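# Feed timber through powered rollers, then stop feed

## Task

Get the piece of timber to travel all the way through the powered roller feed, and leave the feed switched off at the end. Pressing the green button turns the feed on and it keeps running until the red button is pressed; a blue lamp on the machine lights once the timber is almost through and then stays lit.

## Robot and tools

Robots: three identical i2rt Big YAM arms named arm1, arm2 and arm3. Each has six joints, a two-finger gripper and a wrist camera (arm1_cam_wrist, arm2_cam_wrist, arm3_cam_wrist). Fixed room cameras: cam_button, cam_end, cam_infeed, cam_line, cam_mouth, cam_over, cam_side. Each arm reaches roughly 1.0 m out from its joint-1 axis.

Frame: one shared scene frame in metres, origin on the floor, +z up. Arm feet (base_link), with each foot facing its own +x: arm1 x=-0.180 y=+0.608 z=+0.737 quat_wxyz=(+0.736, +0.000, -0.001, -0.677); arm2 x=+1.158 y=-2.058 z=+0.715 quat_wxyz=(+0.618, -0.003, -0.004, +0.786); arm3 x=+1.351 y=+0.620 z=+0.828 quat_wxyz=(+0.695, -0.001, +0.001, -0.719). The hand point sits between the finger pads, about 1 cm short of the tips; fingers point along the hand's +z and open along its y. Printed hand positions can be off, more so at long reach, and a hand often settles a centimetre or more from where it was sent.

Tool move: one action for any of the arms. Arguments arm1, arm2, arm3 (each optional; an arm left out gets nothing new and keeps pushing toward its old targets) plus cameras. Each arm's part may hold:
- joints: an object of absolute targets keyed by name: joint1_rad (-2.879 to 2.879, turns the arm about its foot, positive counter-clockwise seen from above, 0 along the foot's +x), joint2_rad (0 to 3.141, shoulder, 0 upper arm back and level, positive lifts then swings forward), joint3_rad (0 to 3.019, elbow, 0 folded, positive opens), joint4_rad (-1.692 to 1.57, hand pitch, positive tips fingers up), joint5_rad (-1.57 to 1.57, hand sideways, positive to the arm's right), joint6_rad (-2.094 to 2.094, hand roll, positive clockwise seen from behind), gripper_m (0 to 0.093, fingertip gap in metres). Angles in radians.
- target: one list of seven numbers [x, y, z, qw, qx, qy, qz], an absolute hand pose in the scene frame (metres, unit quaternion) in the same form the "hand" line prints. The hand follows a straight line from its current hand_target toward it. Alongside target, joints may contain only gripper_m.
- speed: top speed of that straight path, 0.002 to 0.5 m/s (default 0.25); only allowed with target. Rotation is capped at twice the number in rad/s.
- min_time_s: 0.1 to 8 s, a lower bound on how long that arm's joint motions take.
All motions in one call start together; all hand paths in a call finish together, paced by the slowest. Paths last 0.5 to 10 s and an action at most 15 s. Each control step the path is clipped to within 100 mm and 20 degrees of the measured hand. Paths ignore obstacles and other arms, can overshoot speed near full stretch, and joint-space moves can swing wide. Unknown keys make a call invalid; out-of-range values get it refused, and a refusal (or a stop) cancels the rest of that reply's move, wait and finished_scene calls. cameras: list of names or "all"; [] for none; omitted means none after an action, all for an empty move. An empty move returns every arm's full state, images and the scene number.

Tool wait: seconds 0 to 10, optional cameras; commands nothing new, returns state.
Tool zoom_image: camera plus region [x0, y0, x1, y1] in pixels from the top-left, at most 504 by 504, on a camera shown in the latest images.
Tool finished_scene: scene (1 to 3). Irreversible; the goal must hold without the robots. The first scene is practice and may be skipped.

Reading results: a "move" line lists each arm sent motion with "done" or its worst status (e.g. time_out). Arms marked "as last shown" were not commanded; their status reads "not commanded". joint_status/hand_status words: off_target (rested away, may still push), time_out (arm holds a nearby target and keeps pushing; on_its_own lists unfinished joints; send the reported position to relax it), not_followed (a self/inter-arm collision check or unreachable pose withheld the command; "joint command not followed" or "pose unreachable"; the arm may keep trying). on_its_own "held at" shows a target, not a reading. Joint velocities in rad/s (gripper m/s); "within noise" means at rest. Joint torques include the arm's weight, have per-arm offsets and noise, positive toward larger angle; numbers 3 and 4 wrap at ±28 N m. Gripper: on a hard part at full force it may read up to 0.005 m under the part's width (or 0.002 over); closed empty reads 0.000 to 0.003; aim about 0.005 m below first-contact reading for a firm grip; open well above the reading to release. Images may lag the state slightly.

Avoid: hard presses or collisions between arms (including closing a gripper on another arm's fingers), striking fixed or heavy things, dropping or flinging the timber, releasing it while it moves, pushing it out of the work area or letting it fall far. Arms do not stop on contact and keep pushing; long pushing, holding loads or stretched poses heat motors (MOTOR HOT at 85 °C, OVER-TEMPERATURE FAULT at 100 °C drops the arm for 30 to 60 s or more; re-send targets afterwards). Loose objects may be nudged occasionally. Sequence: press green, watch the timber and the blue lamp, press red once the timber is through, then confirm the feed is stopped.

Each tool is called after "Call:" as name(argument=value, ...), one argument or row to a line, values as JSON.

## Session

Call:
move(
)

Scene clock: 0.00 s.
Joint torques (N m): no reading
Heat: arm1: hottest joint3_rad 28 °C; arm2: hottest joint2_rad 30 °C; arm3: hottest joint2_rad 32 °C.
Joint velocities: within noise
arm1.joint_positions: joint1_rad=-0.144 joint2_rad=+0.639 joint3_rad=+1.409 joint4_rad=-1.538 joint5_rad=+0.065 joint6_rad=-0.300 gripper_m=+0.09396
arm1.joint_status: not commanded
arm1.hand: x=-0.2047 y=+0.3991 z=+1.2426 quat_wxyz=(-0.199, -0.578, -0.716, +0.338) (m; scene frame)
arm1.hand_target: x=-0.2046 y=+0.4004 z=+1.2534 quat_wxyz=(-0.206, -0.575, -0.711, +0.348) (m; scene frame)
arm1.hand_status: not commanded
arm2.joint_positions: joint1_rad=+0.180 joint2_rad=+0.622 joint3_rad=+1.343 joint4_rad=-1.487 joint5_rad=-0.211 joint6_rad=+0.295 gripper_m=+0.09396
arm2.joint_status: not commanded
arm2.hand: x=+1.0322 y=-1.8764 z=+1.2036 quat_wxyz=(-0.078, +0.714, -0.574, -0.392) (m; scene frame)
arm2.hand_target: x=+1.0327 y=-1.8777 z=+1.2141 quat_wxyz=(-0.083, +0.711, -0.570, -0.402) (m; scene frame)
arm2.hand_status: not commanded
arm3.joint_positions: joint1_rad=+0.052 joint2_rad=+0.650 joint3_rad=+1.414 joint4_rad=-1.603 joint5_rad=-0.096 joint6_rad=+0.043 gripper_m=+0.09396
arm3.joint_status: not commanded
arm3.hand: x=+1.3719 y=+0.4183 z=+1.3218 quat_wxyz=(-0.290, -0.656, -0.663, +0.213) (m; scene frame)
arm3.hand_target: x=+1.3719 y=+0.4196 z=+1.3299 quat_wxyz=(-0.297, -0.653, -0.661, +0.220) (m; scene frame)
arm3.hand_status: not commanded
pictures: arm1_cam_wrist, arm2_cam_wrist, arm3_cam_wrist, cam_button, cam_end, cam_infeed, cam_line, cam_mouth, cam_over, cam_side
Images, in order (width x height): arm1_cam_wrist 672x504, arm2_cam_wrist 672x504, arm3_cam_wrist 672x504, cam_button 896x504, cam_end 896x504, cam_infeed 896x504, cam_line 896x504, cam_mouth 896x504, cam_over 896x504, cam_side 896x504.

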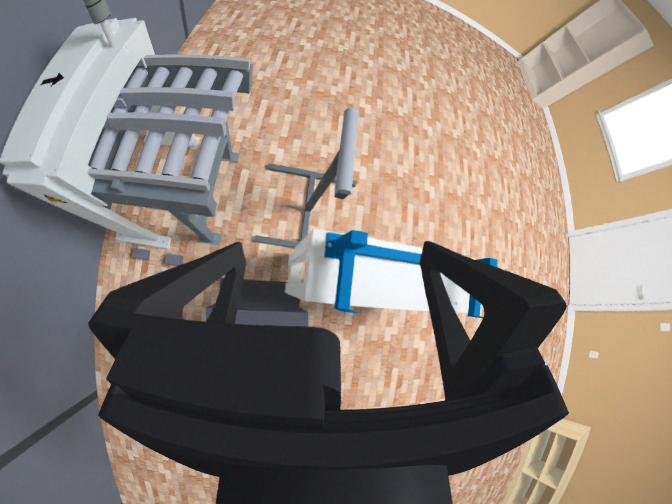

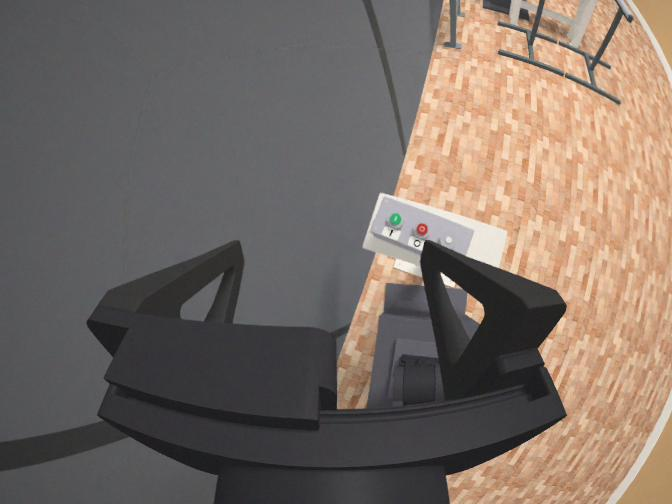

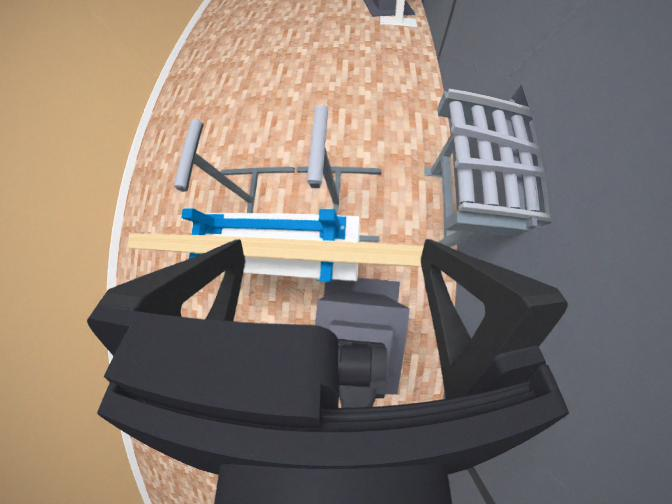

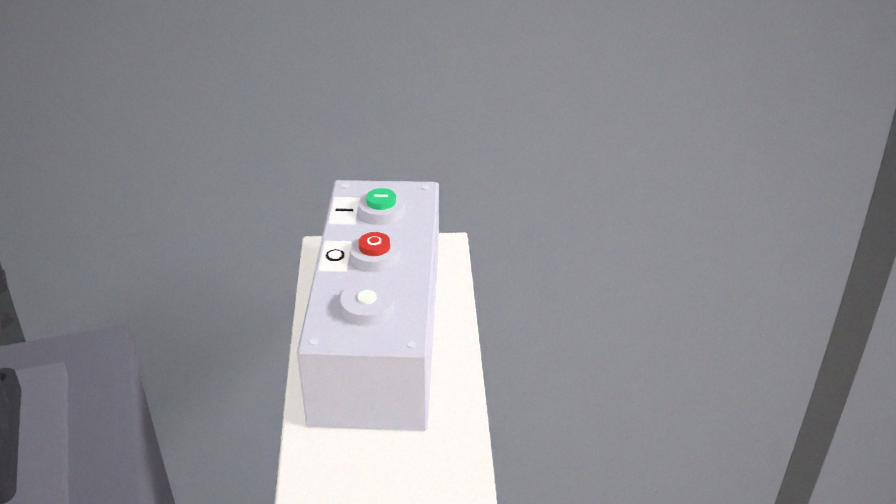

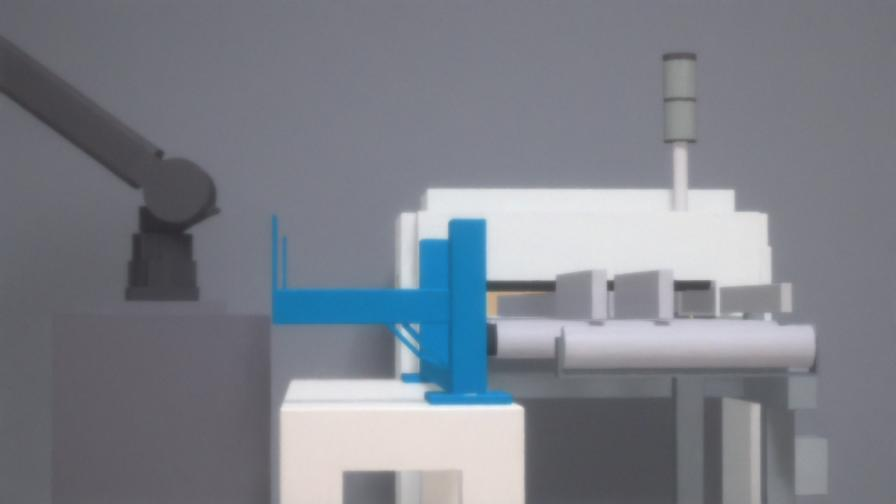

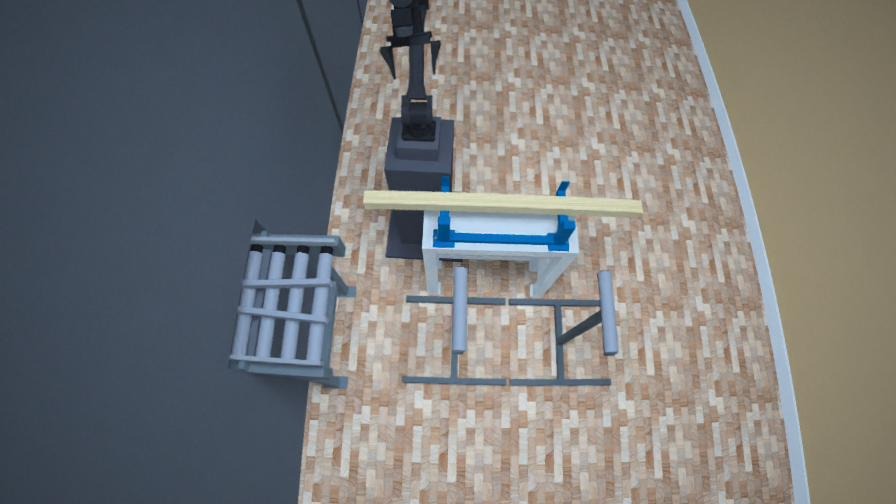

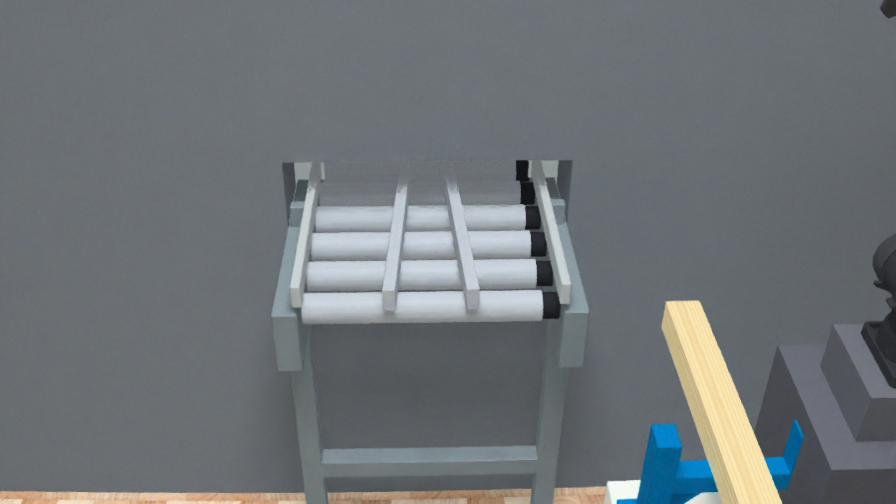

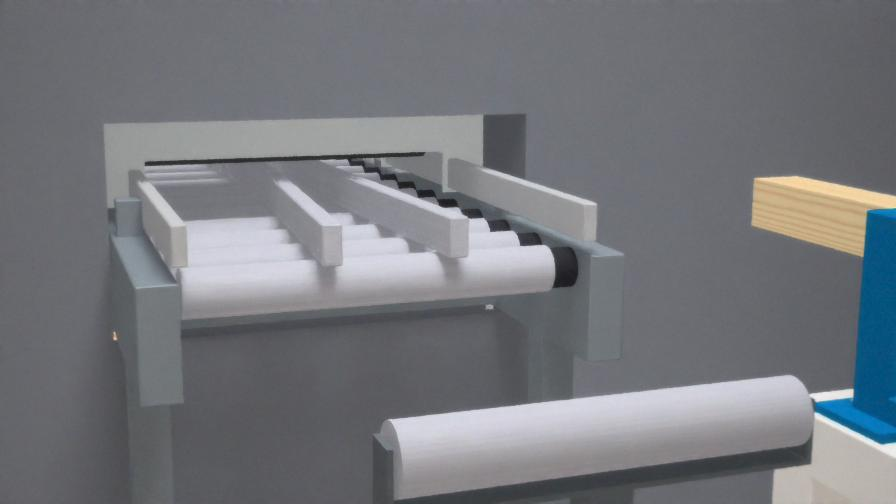

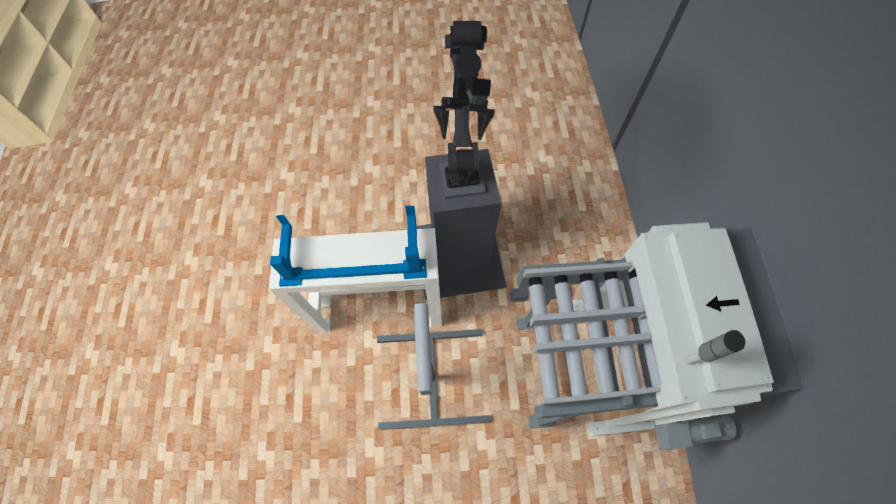

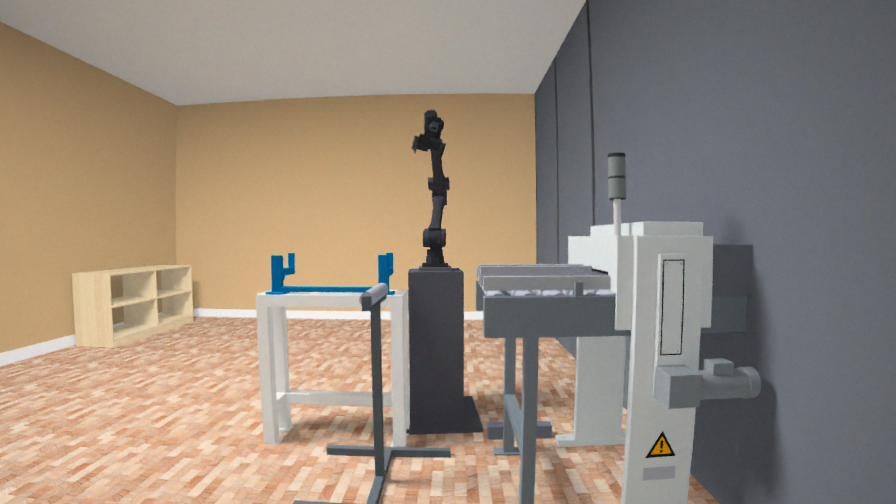

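Call:
zoom_image(
  camera="cam_mouth",
  region=[90, 80, 594, 400],
)

Call:
zoom_image(
  camera="cam_line",
  region=[260, 100, 764, 504],
)

Call:
zoom_image(
  camera="cam_end",
  region=[392, 170, 842, 504],
)

Call:
zoom_image(
  camera="cam_over",
  region=[260, 180, 764, 504],
)

Call:
zoom_image(
  camera="cam_infeed",
  region=[220, 100, 700, 430],
)

Call:
zoom_image(
  camera="cam_side",
  region=[250, 100, 754, 504],
)

Call:
zoom_image(
  camera="cam_button",
  region=[200, 100, 600, 504],
)

Call:
zoom_image(
  camera="arm3_cam_wrist",
  region=[100, 0, 604, 400],
)

Call:
zoom_image(
  camera="arm1_cam_wrist",
  region=[0, 0, 504, 400],
)

Call:
zoom_image(
  camera="arm2_cam_wrist",
  region=[300, 0, 672, 300],
)

Scaled by 1.000.

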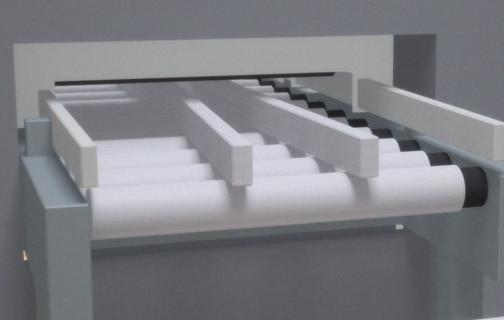

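Scaled by 1.000.

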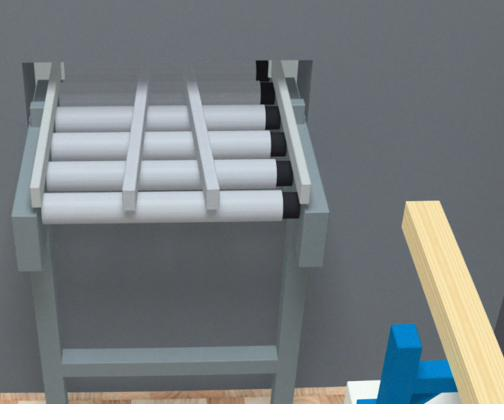

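Scaled by 1.120 from the camera's 896x504 image, which has a finer 1280x720 frame.

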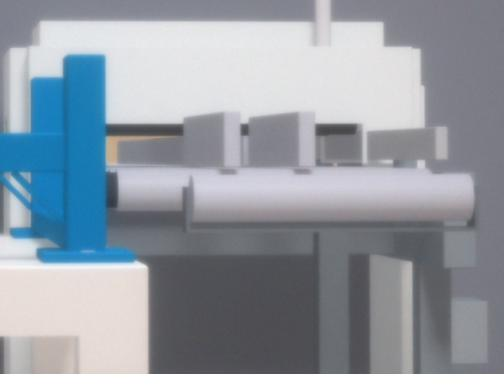

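Scaled by 1.000.

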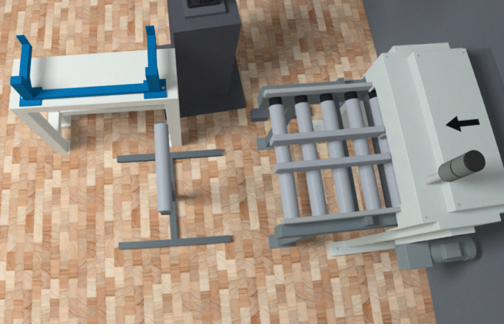

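Scaled by 1.050 from the camera's 896x504 image, which has a finer 1280x720 frame.

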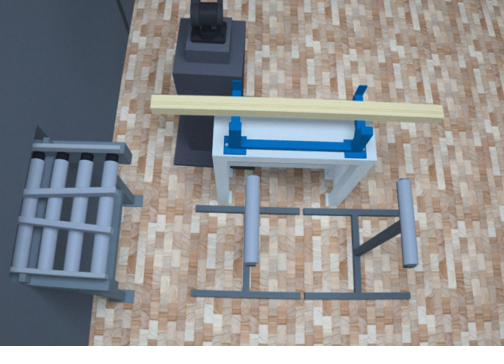

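Scaled by 1.000.

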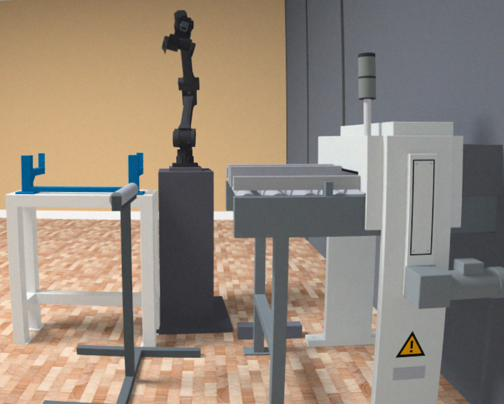

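Scaled by 1.248 from the camera's 896x504 image, which has a finer 1280x720 frame.

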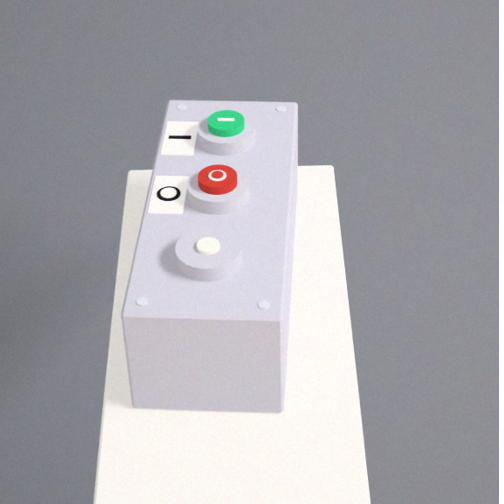

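Scaled by 1.000.

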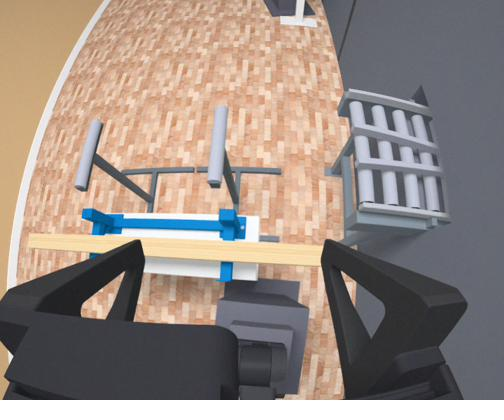

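Scaled by 1.000.

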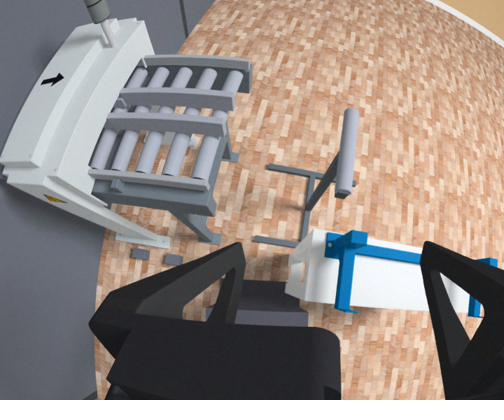

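Scaled by 1.355 from the camera's 672x504 image, which has a finer 960x720 frame.

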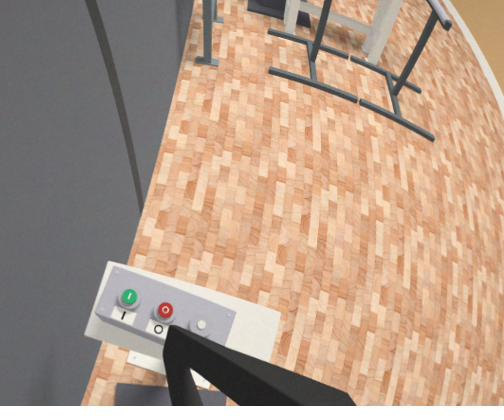

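Call:
move(
  arm1={"target": [-0.05, 0.20, 1.25, 0, 0.707, 0.707, 0], "speed": 0.3, "joints": {"gripper_m": 0.0}},
  arm2={"target": [1.10, -1.72, 1.15, 0, 0.707, -0.707, 0], "speed": 0.3, "joints": {"gripper_m": 0.0}},
  arm3={"target": [1.35, 0.25, 1.25, 0, 0.707, 0.707, 0], "speed": 0.3},
  cameras=["arm1_cam_wrist", "arm2_cam_wrist", "arm3_cam_wrist"],
)

Scene clock: 24.70 s.
Joint torques (N m): arm1=[-1.2 -8.82 12.38 1.07 -0.05 0.06] | arm2=[-0.97 -5.89 12.4 0.83 0.09 -0.13] | arm3=[-0.97 -6.36 10.97 0.96 0.06 -0.18]
Heat: arm1: hottest joint3_rad 31 °C; arm2: hottest joint3_rad 34 °C; arm3: hottest joint2_rad 32 °C.
move: arm1 off_target; arm2 off_target; arm3 off_target
Joint velocities: within noise
arm1.joint_positions: joint1_rad=+0.236 joint2_rad=+1.321 joint3_rad=+1.876 joint4_rad=-1.674 joint5_rad=+0.011 joint6_rad=+0.284 gripper_m=+0.00052
arm1.joint_status: all done
arm1.hand: x=-0.0485 y=+0.2027 z=+1.2309 quat_wxyz=(-0.197, -0.677, -0.700, +0.109) (m; scene frame)
arm1.hand_target: x=-0.0502 y=+0.2005 z=+1.2489 quat_wxyz=(-0.214, -0.682, -0.690, +0.115) (m; scene frame)
arm1.hand_status: off_target (0.019 m and 26.1 deg from the pose sent, 0.252 m and 47.7 deg at the start; pose on its path clipped on 43 of 79 steps; a joint's target at an end of its range on 66 of 79 steps)
arm2.joint_positions: joint1_rad=-0.079 joint2_rad=+1.126 joint3_rad=+1.535 joint4_rad=-1.689 joint5_rad=-0.016 joint6_rad=+0.169 gripper_m=+0.00019
arm2.joint_status: all done
arm2.hand: x=+1.0972 y=-1.7225 z=+1.1315 quat_wxyz=(-0.082, +0.697, -0.702, -0.120) (m; scene frame)
arm2.hand_target: x=+1.1000 y=-1.7204 z=+1.1490 quat_wxyz=(-0.094, +0.697, -0.699, -0.131) (m; scene frame)
arm2.hand_status: off_target (0.019 m and 16.8 deg from the pose sent, 0.179 m and 48.6 deg at the start; a joint's target at an end of its range on 61 of 79 steps)
arm3.joint_positions: joint1_rad=+0.039 joint2_rad=+1.194 joint3_rad=+1.555 joint4_rad=-1.678 joint5_rad=-0.007 joint6_rad=+0.011 gripper_m=+0.09396
arm3.joint_status: not commanded
arm3.hand: x=+1.3542 y=+0.2551 z=+1.2301 quat_wxyz=(-0.091, -0.703, -0.700, +0.087) (m; scene frame)
arm3.hand_target: x=+1.3501 y=+0.2506 z=+1.2490 quat_wxyz=(-0.102, -0.700, -0.699, +0.102) (m; scene frame)
arm3.hand_status: off_target (0.021 m and 14.5 deg from the pose sent, 0.184 m and 42.2 deg at the start; a joint's target at an end of its range on 65 of 79 steps)
pictures: arm1_cam_wrist, arm2_cam_wrist, arm3_cam_wrist
Images, in order (width x height): arm1_cam_wrist 672x504, arm2_cam_wrist 672x504, arm3_cam_wrist 672x504.

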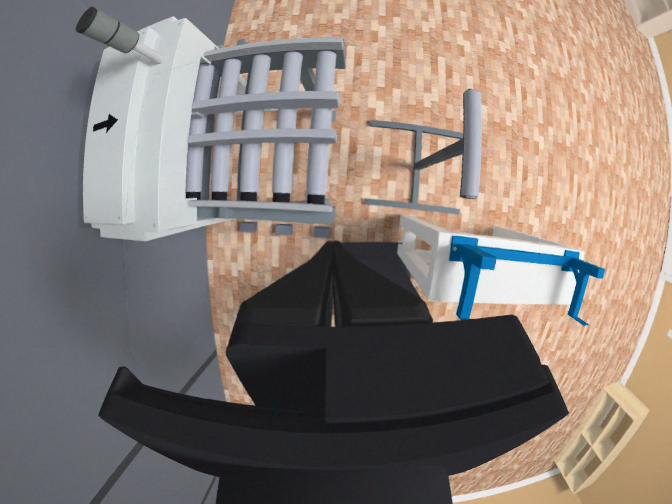

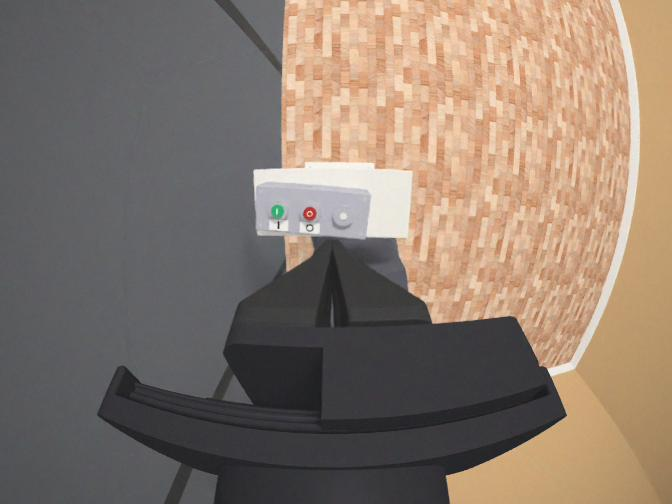

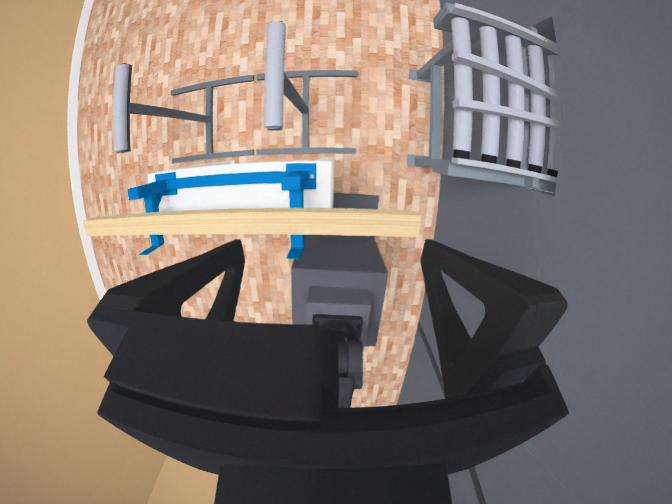

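Call:
move(
  arm1={"target": [-0.05, 0.20, 1.10, 0, 0.707, 0.707, 0], "speed": 0.3},
  arm2={"target": [1.10, -1.72, 1.0, 0, 0.707, -0.707, 0], "speed": 0.3},
  arm3={"target": [1.35, 0.25, 1.10, 0, 0.707, 0.707, 0], "speed": 0.3},
  cameras=["arm1_cam_wrist", "arm2_cam_wrist", "arm3_cam_wrist", "cam_infeed", "cam_mouth", "cam_button", "cam_over"],
)

Scene clock: 33.00 s.
Joint torques (N m): arm1=[-1.38 -10.58 9.02 0.59 -0.04 0.07] | arm2=[-0.67 -7.36 9.4 1.18 0.08 -0.12] | arm3=[-0.73 -7.3 6.99 1.14 0.08 -0.15]
Heat: arm1: hottest joint3_rad 32 °C; arm2: hottest joint3_rad 36 °C; arm3: hottest joint2_rad 32 °C.
move: arm1 off_target; arm2 done; arm3 done
Joint velocities: within noise
arm1.joint_positions: joint1_rad=+0.235 joint2_rad=+1.395 joint3_rad=+1.641 joint4_rad=-1.674 joint5_rad=+0.004 joint6_rad=+0.295 gripper_m=+0.00051
arm1.joint_status: not commanded
arm1.hand: x=-0.0472 y=+0.2013 z=+1.1010 quat_wxyz=(-0.063, -0.697, -0.714, +0.035) (m; scene frame)
arm1.hand_target: x=-0.0500 y=+0.2000 z=+1.0993 quat_wxyz=(-0.060, -0.705, -0.706, +0.031) (m; scene frame)
arm1.hand_status: off_target (0.003 m and 8.4 deg from the pose sent, 0.131 m and 26.1 deg at the start; a joint's target at an end of its range on 45 of 46 steps)
arm2.joint_positions: joint1_rad=-0.079 joint2_rad=+1.234 joint3_rad=+1.291 joint4_rad=-1.642 joint5_rad=-0.014 joint6_rad=+0.168 gripper_m=+0.00019
arm2.joint_status: not commanded
arm2.hand: x=+1.0994 y=-1.7250 z=+0.9996 quat_wxyz=(+0.005, +0.704, -0.710, +0.004) (m; scene frame)
arm2.hand_target: x=+1.1000 y=-1.7201 z=+1.0000 quat_wxyz=(+0.000, +0.707, -0.707, +0.000) (m; scene frame)
arm2.hand_status: done (0.005 m and 0.9 deg from the pose sent, 0.131 m and 16.7 deg at the start)
arm3.joint_positions: joint1_rad=+0.039 joint2_rad=+1.297 joint3_rad=+1.333 joint4_rad=-1.598 joint5_rad=-0.005 joint6_rad=+0.010 gripper_m=+0.09396
arm3.joint_status: not commanded
arm3.hand: x=+1.3535 y=+0.2518 z=+1.1069 quat_wxyz=(-0.004, -0.709, -0.705, +0.002) (m; scene frame)
arm3.hand_target: x=+1.3500 y=+0.2501 z=+1.1000 quat_wxyz=(+0.000, -0.707, -0.707, +0.000) (m; scene frame)
arm3.hand_status: done (0.008 m and 0.6 deg from the pose sent, 0.130 m and 14.5 deg at the start)
pictures: arm1_cam_wrist, arm2_cam_wrist, arm3_cam_wrist, cam_button, cam_infeed, cam_mouth, cam_over
Images, in order (width x height): arm1_cam_wrist 672x504, arm2_cam_wrist 672x504, arm3_cam_wrist 672x504, cam_button 896x504, cam_infeed 896x504, cam_mouth 896x504, cam_over 896x504.

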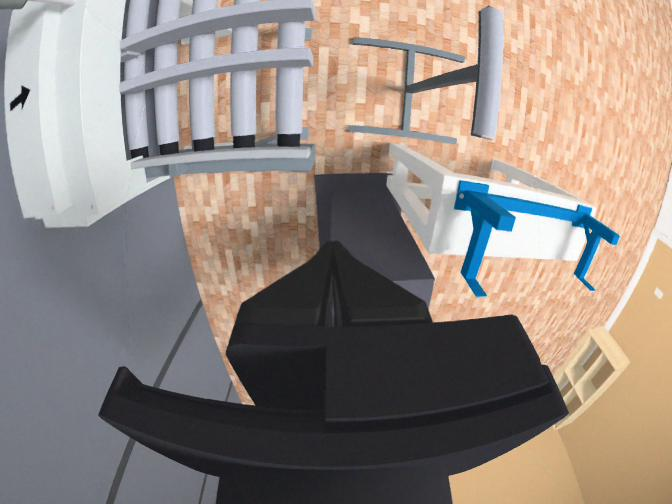

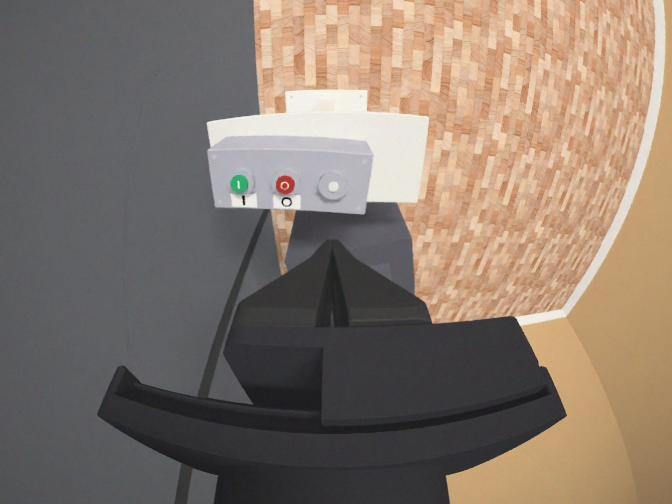

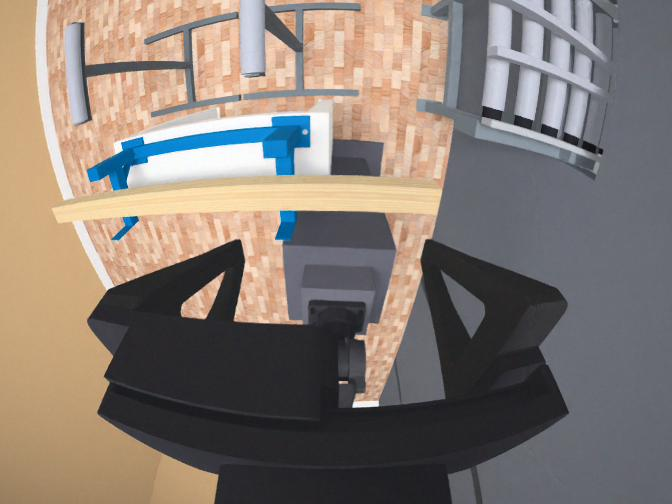

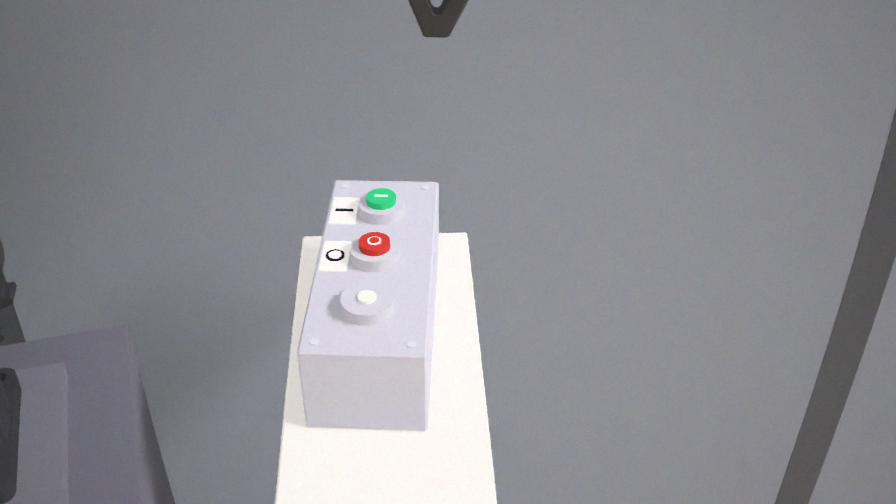

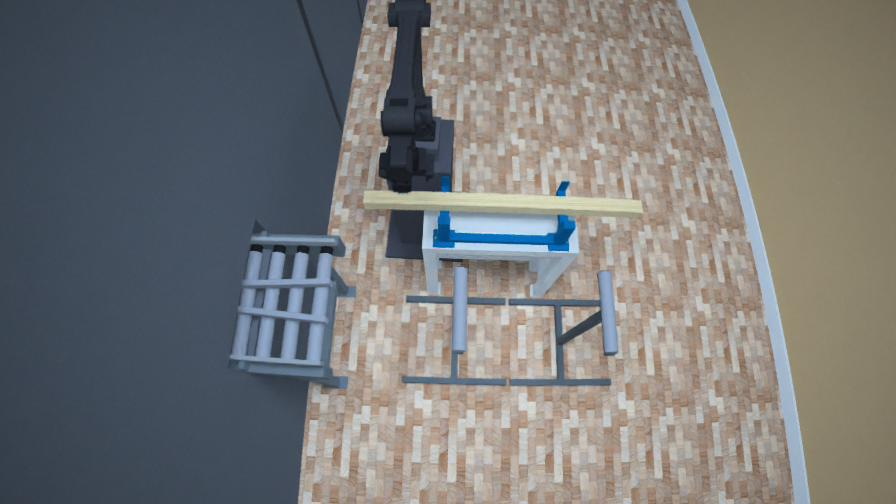

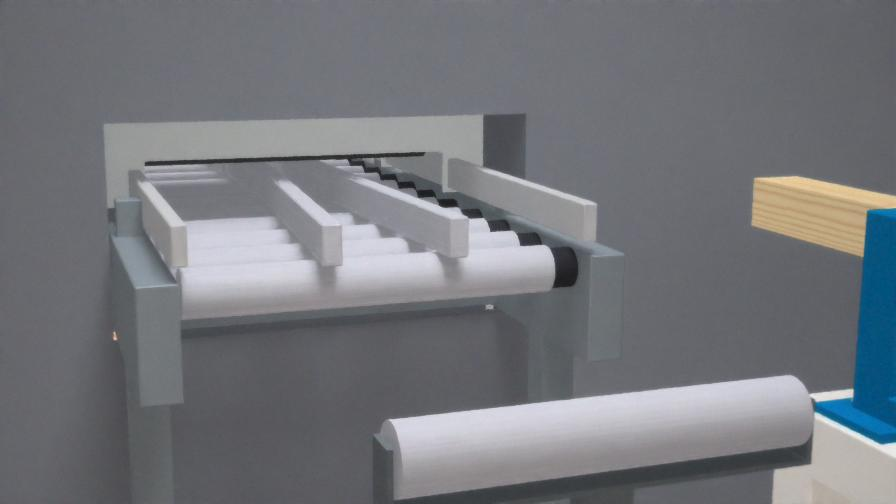

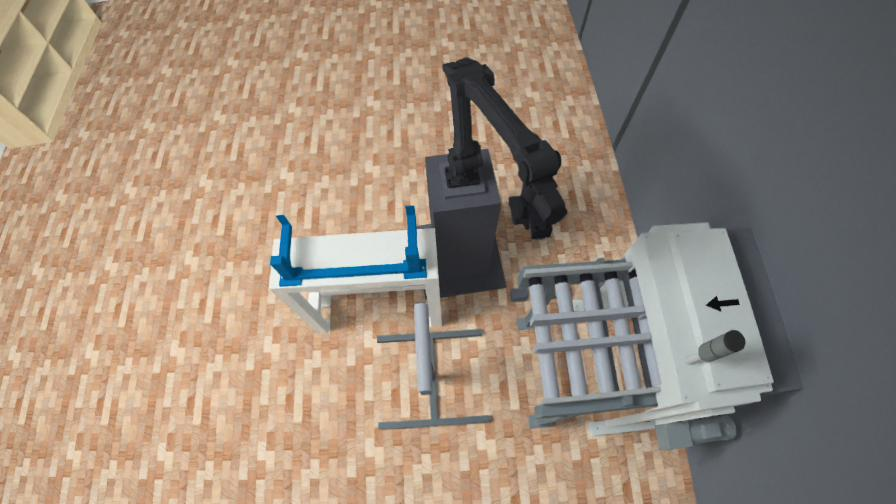

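Call:
move(
  arm1={"target": [0.10, 0.10, 1.10, 0, 0.707, 0.707, 0], "speed": 0.3},
  arm2={"target": [1.0, -1.72, 1.0, 0, 0.707, -0.707, 0], "speed": 0.3},
  arm3={"target": [1.55, 0.25, 1.10, 0, 1, 0, 0], "speed": 0.4},
  cameras=["arm1_cam_wrist", "arm2_cam_wrist", "arm3_cam_wrist", "cam_infeed"],
)

Scene clock: 55.80 s.
Joint torques (N m): arm1=[-0.32 -15.79 13.15 0.64 -0.02 0.07] | arm2=[0.26 -8.06 12.62 1.05 0.07 0.09] | arm3=[1.67 -9.05 11.23 0.47 0.16 0.16]
Heat: arm1: hottest joint3_rad 32 °C; arm2: hottest joint3_rad 35 °C; arm3: hottest joint2_rad 32 °C.
move: arm1 off_target; arm2 off_target; arm3 off_target
Joint velocities: within noise
arm1.joint_positions: joint1_rad=+0.417 joint2_rad=+1.761 joint3_rad=+2.035 joint4_rad=-1.674 joint5_rad=+0.005 joint6_rad=+0.489 gripper_m=+0.00051
arm1.joint_status: not commanded
arm1.hand: x=+0.0924 y=+0.1078 z=+1.0877 quat_wxyz=(-0.083, -0.700, -0.709, +0.027) (m; scene frame)
arm1.hand_target: x=+0.0996 y=+0.1008 z=+1.0992 quat_wxyz=(-0.097, -0.703, -0.704, +0.029) (m; scene frame)
arm1.hand_status: off_target (0.016 m and 10.0 deg from the pose sent, 0.179 m and 8.4 deg at the start; a joint's target at an end of its range on 94 of 94 steps)
arm2.joint_positions: joint1_rad=+0.180 joint2_rad=+1.297 joint3_rad=+1.315 joint4_rad=-1.631 joint5_rad=-0.013 joint6_rad=+0.413 gripper_m=+0.00019
arm2.joint_status: not commanded
arm2.hand: x=+1.0090 y=-1.7341 z=+0.9874 quat_wxyz=(+0.009, +0.708, -0.706, +0.019) (m; scene frame)
arm2.hand_target: x=+1.0003 y=-1.7208 z=+1.0000 quat_wxyz=(+0.000, +0.707, -0.707, +0.000) (m; scene frame)
arm2.hand_status: off_target (0.021 m and 2.5 deg from the pose sent, 0.099 m and 0.9 deg at the start)
arm3.joint_positions: joint1_rad=+0.516 joint2_rad=+1.414 joint3_rad=+1.396 joint4_rad=-1.583 joint5_rad=-0.005 joint6_rad=+2.048 gripper_m=+0.09396
arm3.joint_status: not commanded
arm3.hand: x=+1.5389 y=+0.2623 z=+1.0876 quat_wxyz=(+0.014, -1.000, -0.002, +0.006) (m; scene frame)
arm3.hand_target: x=+1.5496 y=+0.2507 z=+1.0999 quat_wxyz=(+0.000, -1.000, +0.000, +0.000) (m; scene frame)
arm3.hand_status: off_target (0.021 m and 1.8 deg from the pose sent, 0.197 m and 89.7 deg at the start)
pictures: arm1_cam_wrist, arm2_cam_wrist, arm3_cam_wrist, cam_infeed
Images, in order (width x height): arm1_cam_wrist 672x504, arm2_cam_wrist 672x504, arm3_cam_wrist 672x504, cam_infeed 896x504.

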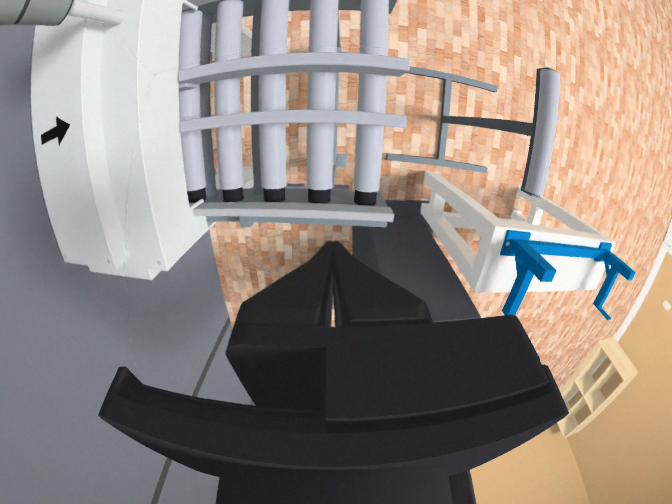

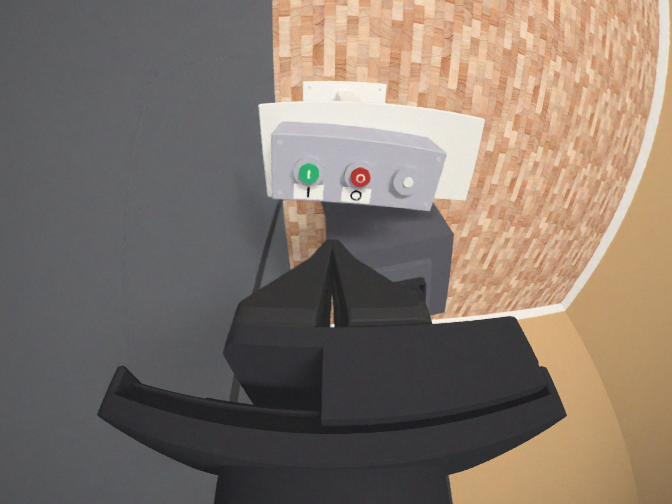

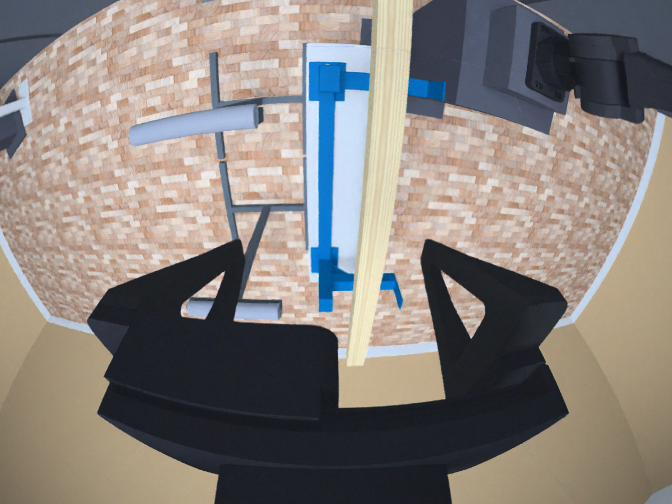

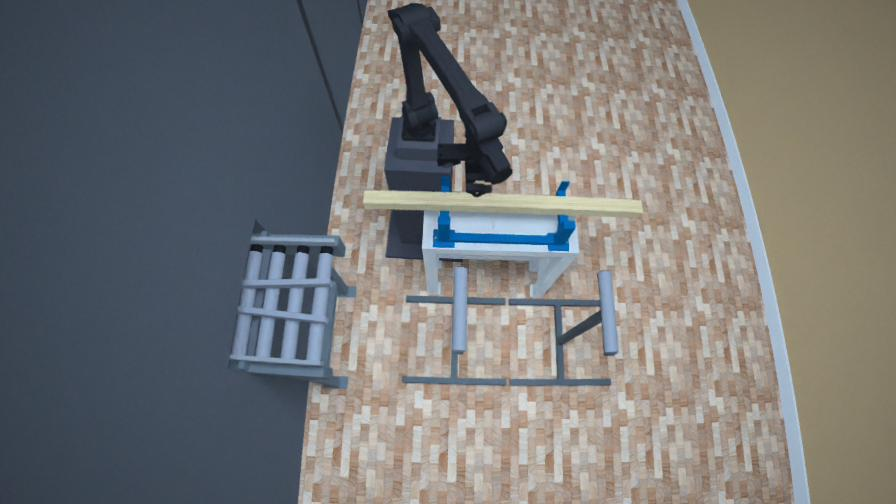

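Call:
move(
  arm1={"target": [-0.10, 0.15, 1.10, 0, 0.707, 0.707, 0], "speed": 0.3},
  arm2={"target": [0.982, -1.744, 0.93, 0, 0.707, -0.707, 0], "speed": 0.2},
  arm3={"target": [1.25, 0.10, 1.12, 0, 0.707, 0.707, 0], "speed": 0.4},
  cameras=["arm1_cam_wrist", "arm2_cam_wrist", "arm3_cam_wrist", "cam_infeed", "cam_button"],
)

Scene clock: 101.20 s.
Joint torques (N m): arm1=[-0.85 -14.97 8.65 0.57 0.17 -0.18] | arm2=[0.26 -9.88 8.9 1.14 0.08 0.1] | arm3=[-0.56 -12.34 11.1 0.61 -0.05 -0.16]
Heat: arm1: hottest joint3_rad 34 °C; arm2: hottest joint3_rad 42 °C; arm3: hottest joint3_rad 36 °C.
move: arm1 off_target; arm2 done; arm3 off_target
Joint velocities: within noise
arm1.joint_positions: joint1_rad=+0.093 joint2_rad=+1.515 joint3_rad=+1.743 joint4_rad=-1.674 joint5_rad=-0.003 joint6_rad=+0.190 gripper_m=+0.00051
arm1.joint_status: not commanded
arm1.hand: x=-0.0973 y=+0.1441 z=+1.0913 quat_wxyz=(-0.054, -0.710, -0.701, +0.034) (m; scene frame)
arm1.hand_target: x=-0.1000 y=+0.1500 z=+1.0991 quat_wxyz=(-0.057, -0.706, -0.705, +0.039) (m; scene frame)
arm1.hand_status: off_target (0.011 m and 7.3 deg from the pose sent, 0.197 m and 10.0 deg at the start; a joint's target at an end of its range on 92 of 95 steps)
arm2.joint_positions: joint1_rad=+0.253 joint2_rad=+1.297 joint3_rad=+1.155 joint4_rad=-1.452 joint5_rad=-0.013 joint6_rad=+0.489 gripper_m=+0.00019
arm2.joint_status: not commanded
arm2.hand: x=+0.9856 y=-1.7445 z=+0.9260 quat_wxyz=(+0.005, +0.708, -0.706, +0.011) (m; scene frame)
arm2.hand_target: x=+0.9820 y=-1.7441 z=+0.9300 quat_wxyz=(+0.000, +0.707, -0.707, +0.000) (m; scene frame)
arm2.hand_status: done (0.005 m and 1.4 deg from the pose sent, 0.064 m and 2.5 deg at the start)
arm3.joint_positions: joint1_rad=-0.154 joint2_rad=+1.708 joint3_rad=+1.800 joint4_rad=-1.679 joint5_rad=-0.001 joint6_rad=-0.179 gripper_m=+0.09397
arm3.joint_status: not commanded
arm3.hand: x=+1.2544 y=+0.1122 z=+1.1112 quat_wxyz=(+0.005, -0.711, -0.704, -0.006) (m; scene frame)
arm3.hand_target: x=+1.2502 y=+0.1006 z=+1.1198 quat_wxyz=(-0.001, -0.707, -0.707, +0.002) (m; scene frame)
arm3.hand_status: off_target (0.016 m and 1.1 deg from the pose sent, 0.333 m and 89.8 deg at the start; a joint's target at an end of its range on 25 of 95 steps)
pictures: arm1_cam_wrist, arm2_cam_wrist, arm3_cam_wrist, cam_button, cam_infeed
Images, in order (width x height): arm1_cam_wrist 672x504, arm2_cam_wrist 672x504, arm3_cam_wrist 672x504, cam_button 896x504, cam_infeed 896x504.

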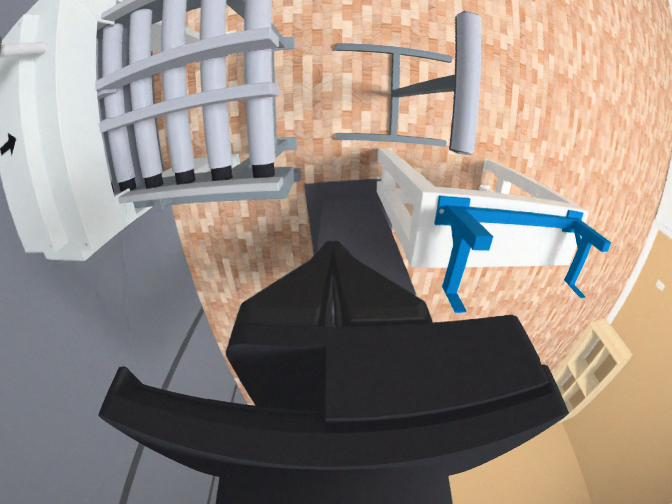

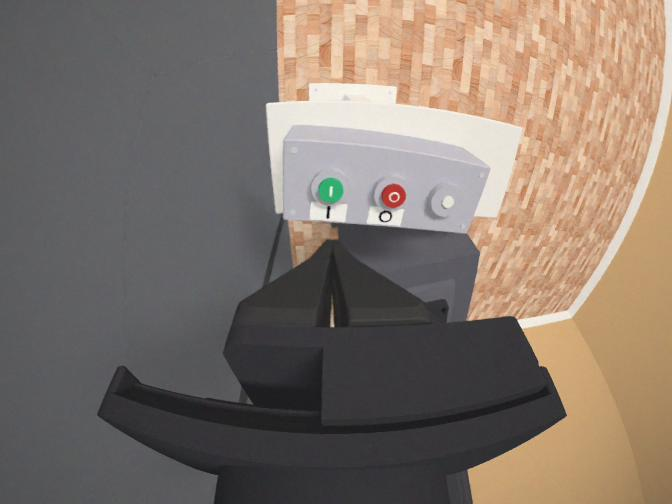

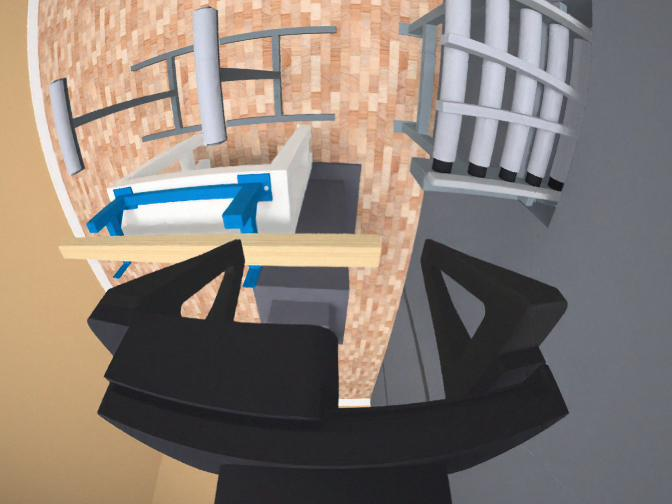

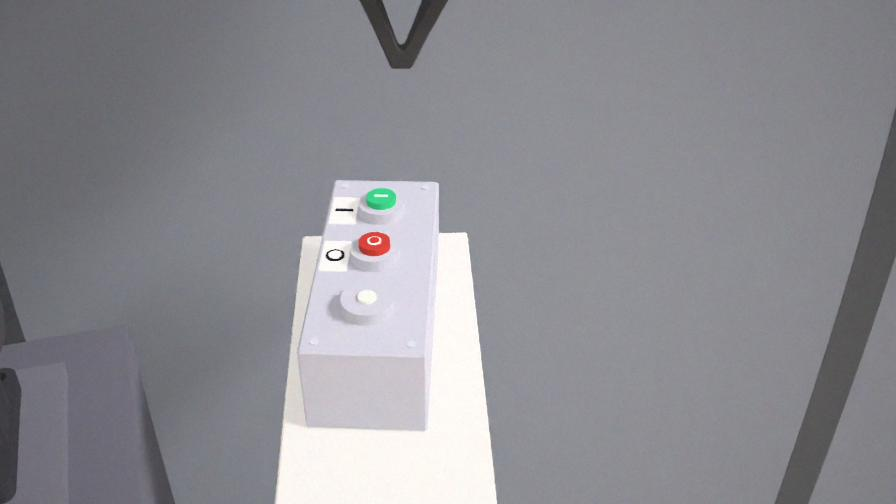

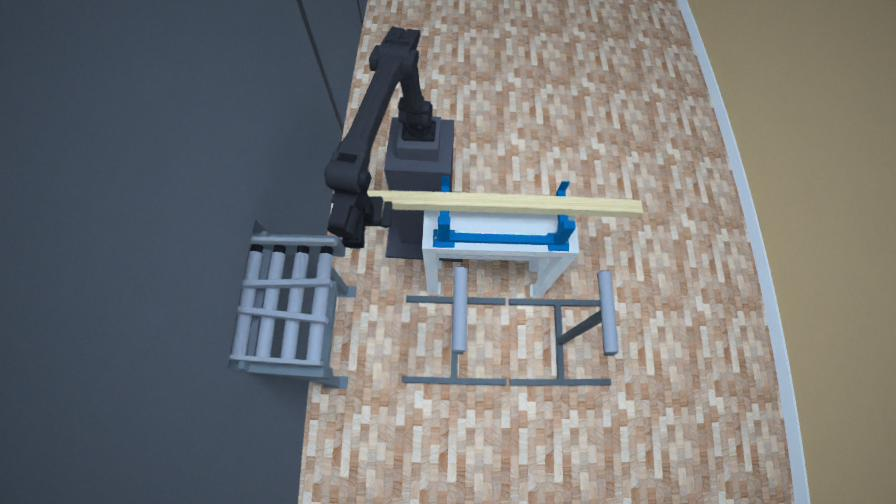

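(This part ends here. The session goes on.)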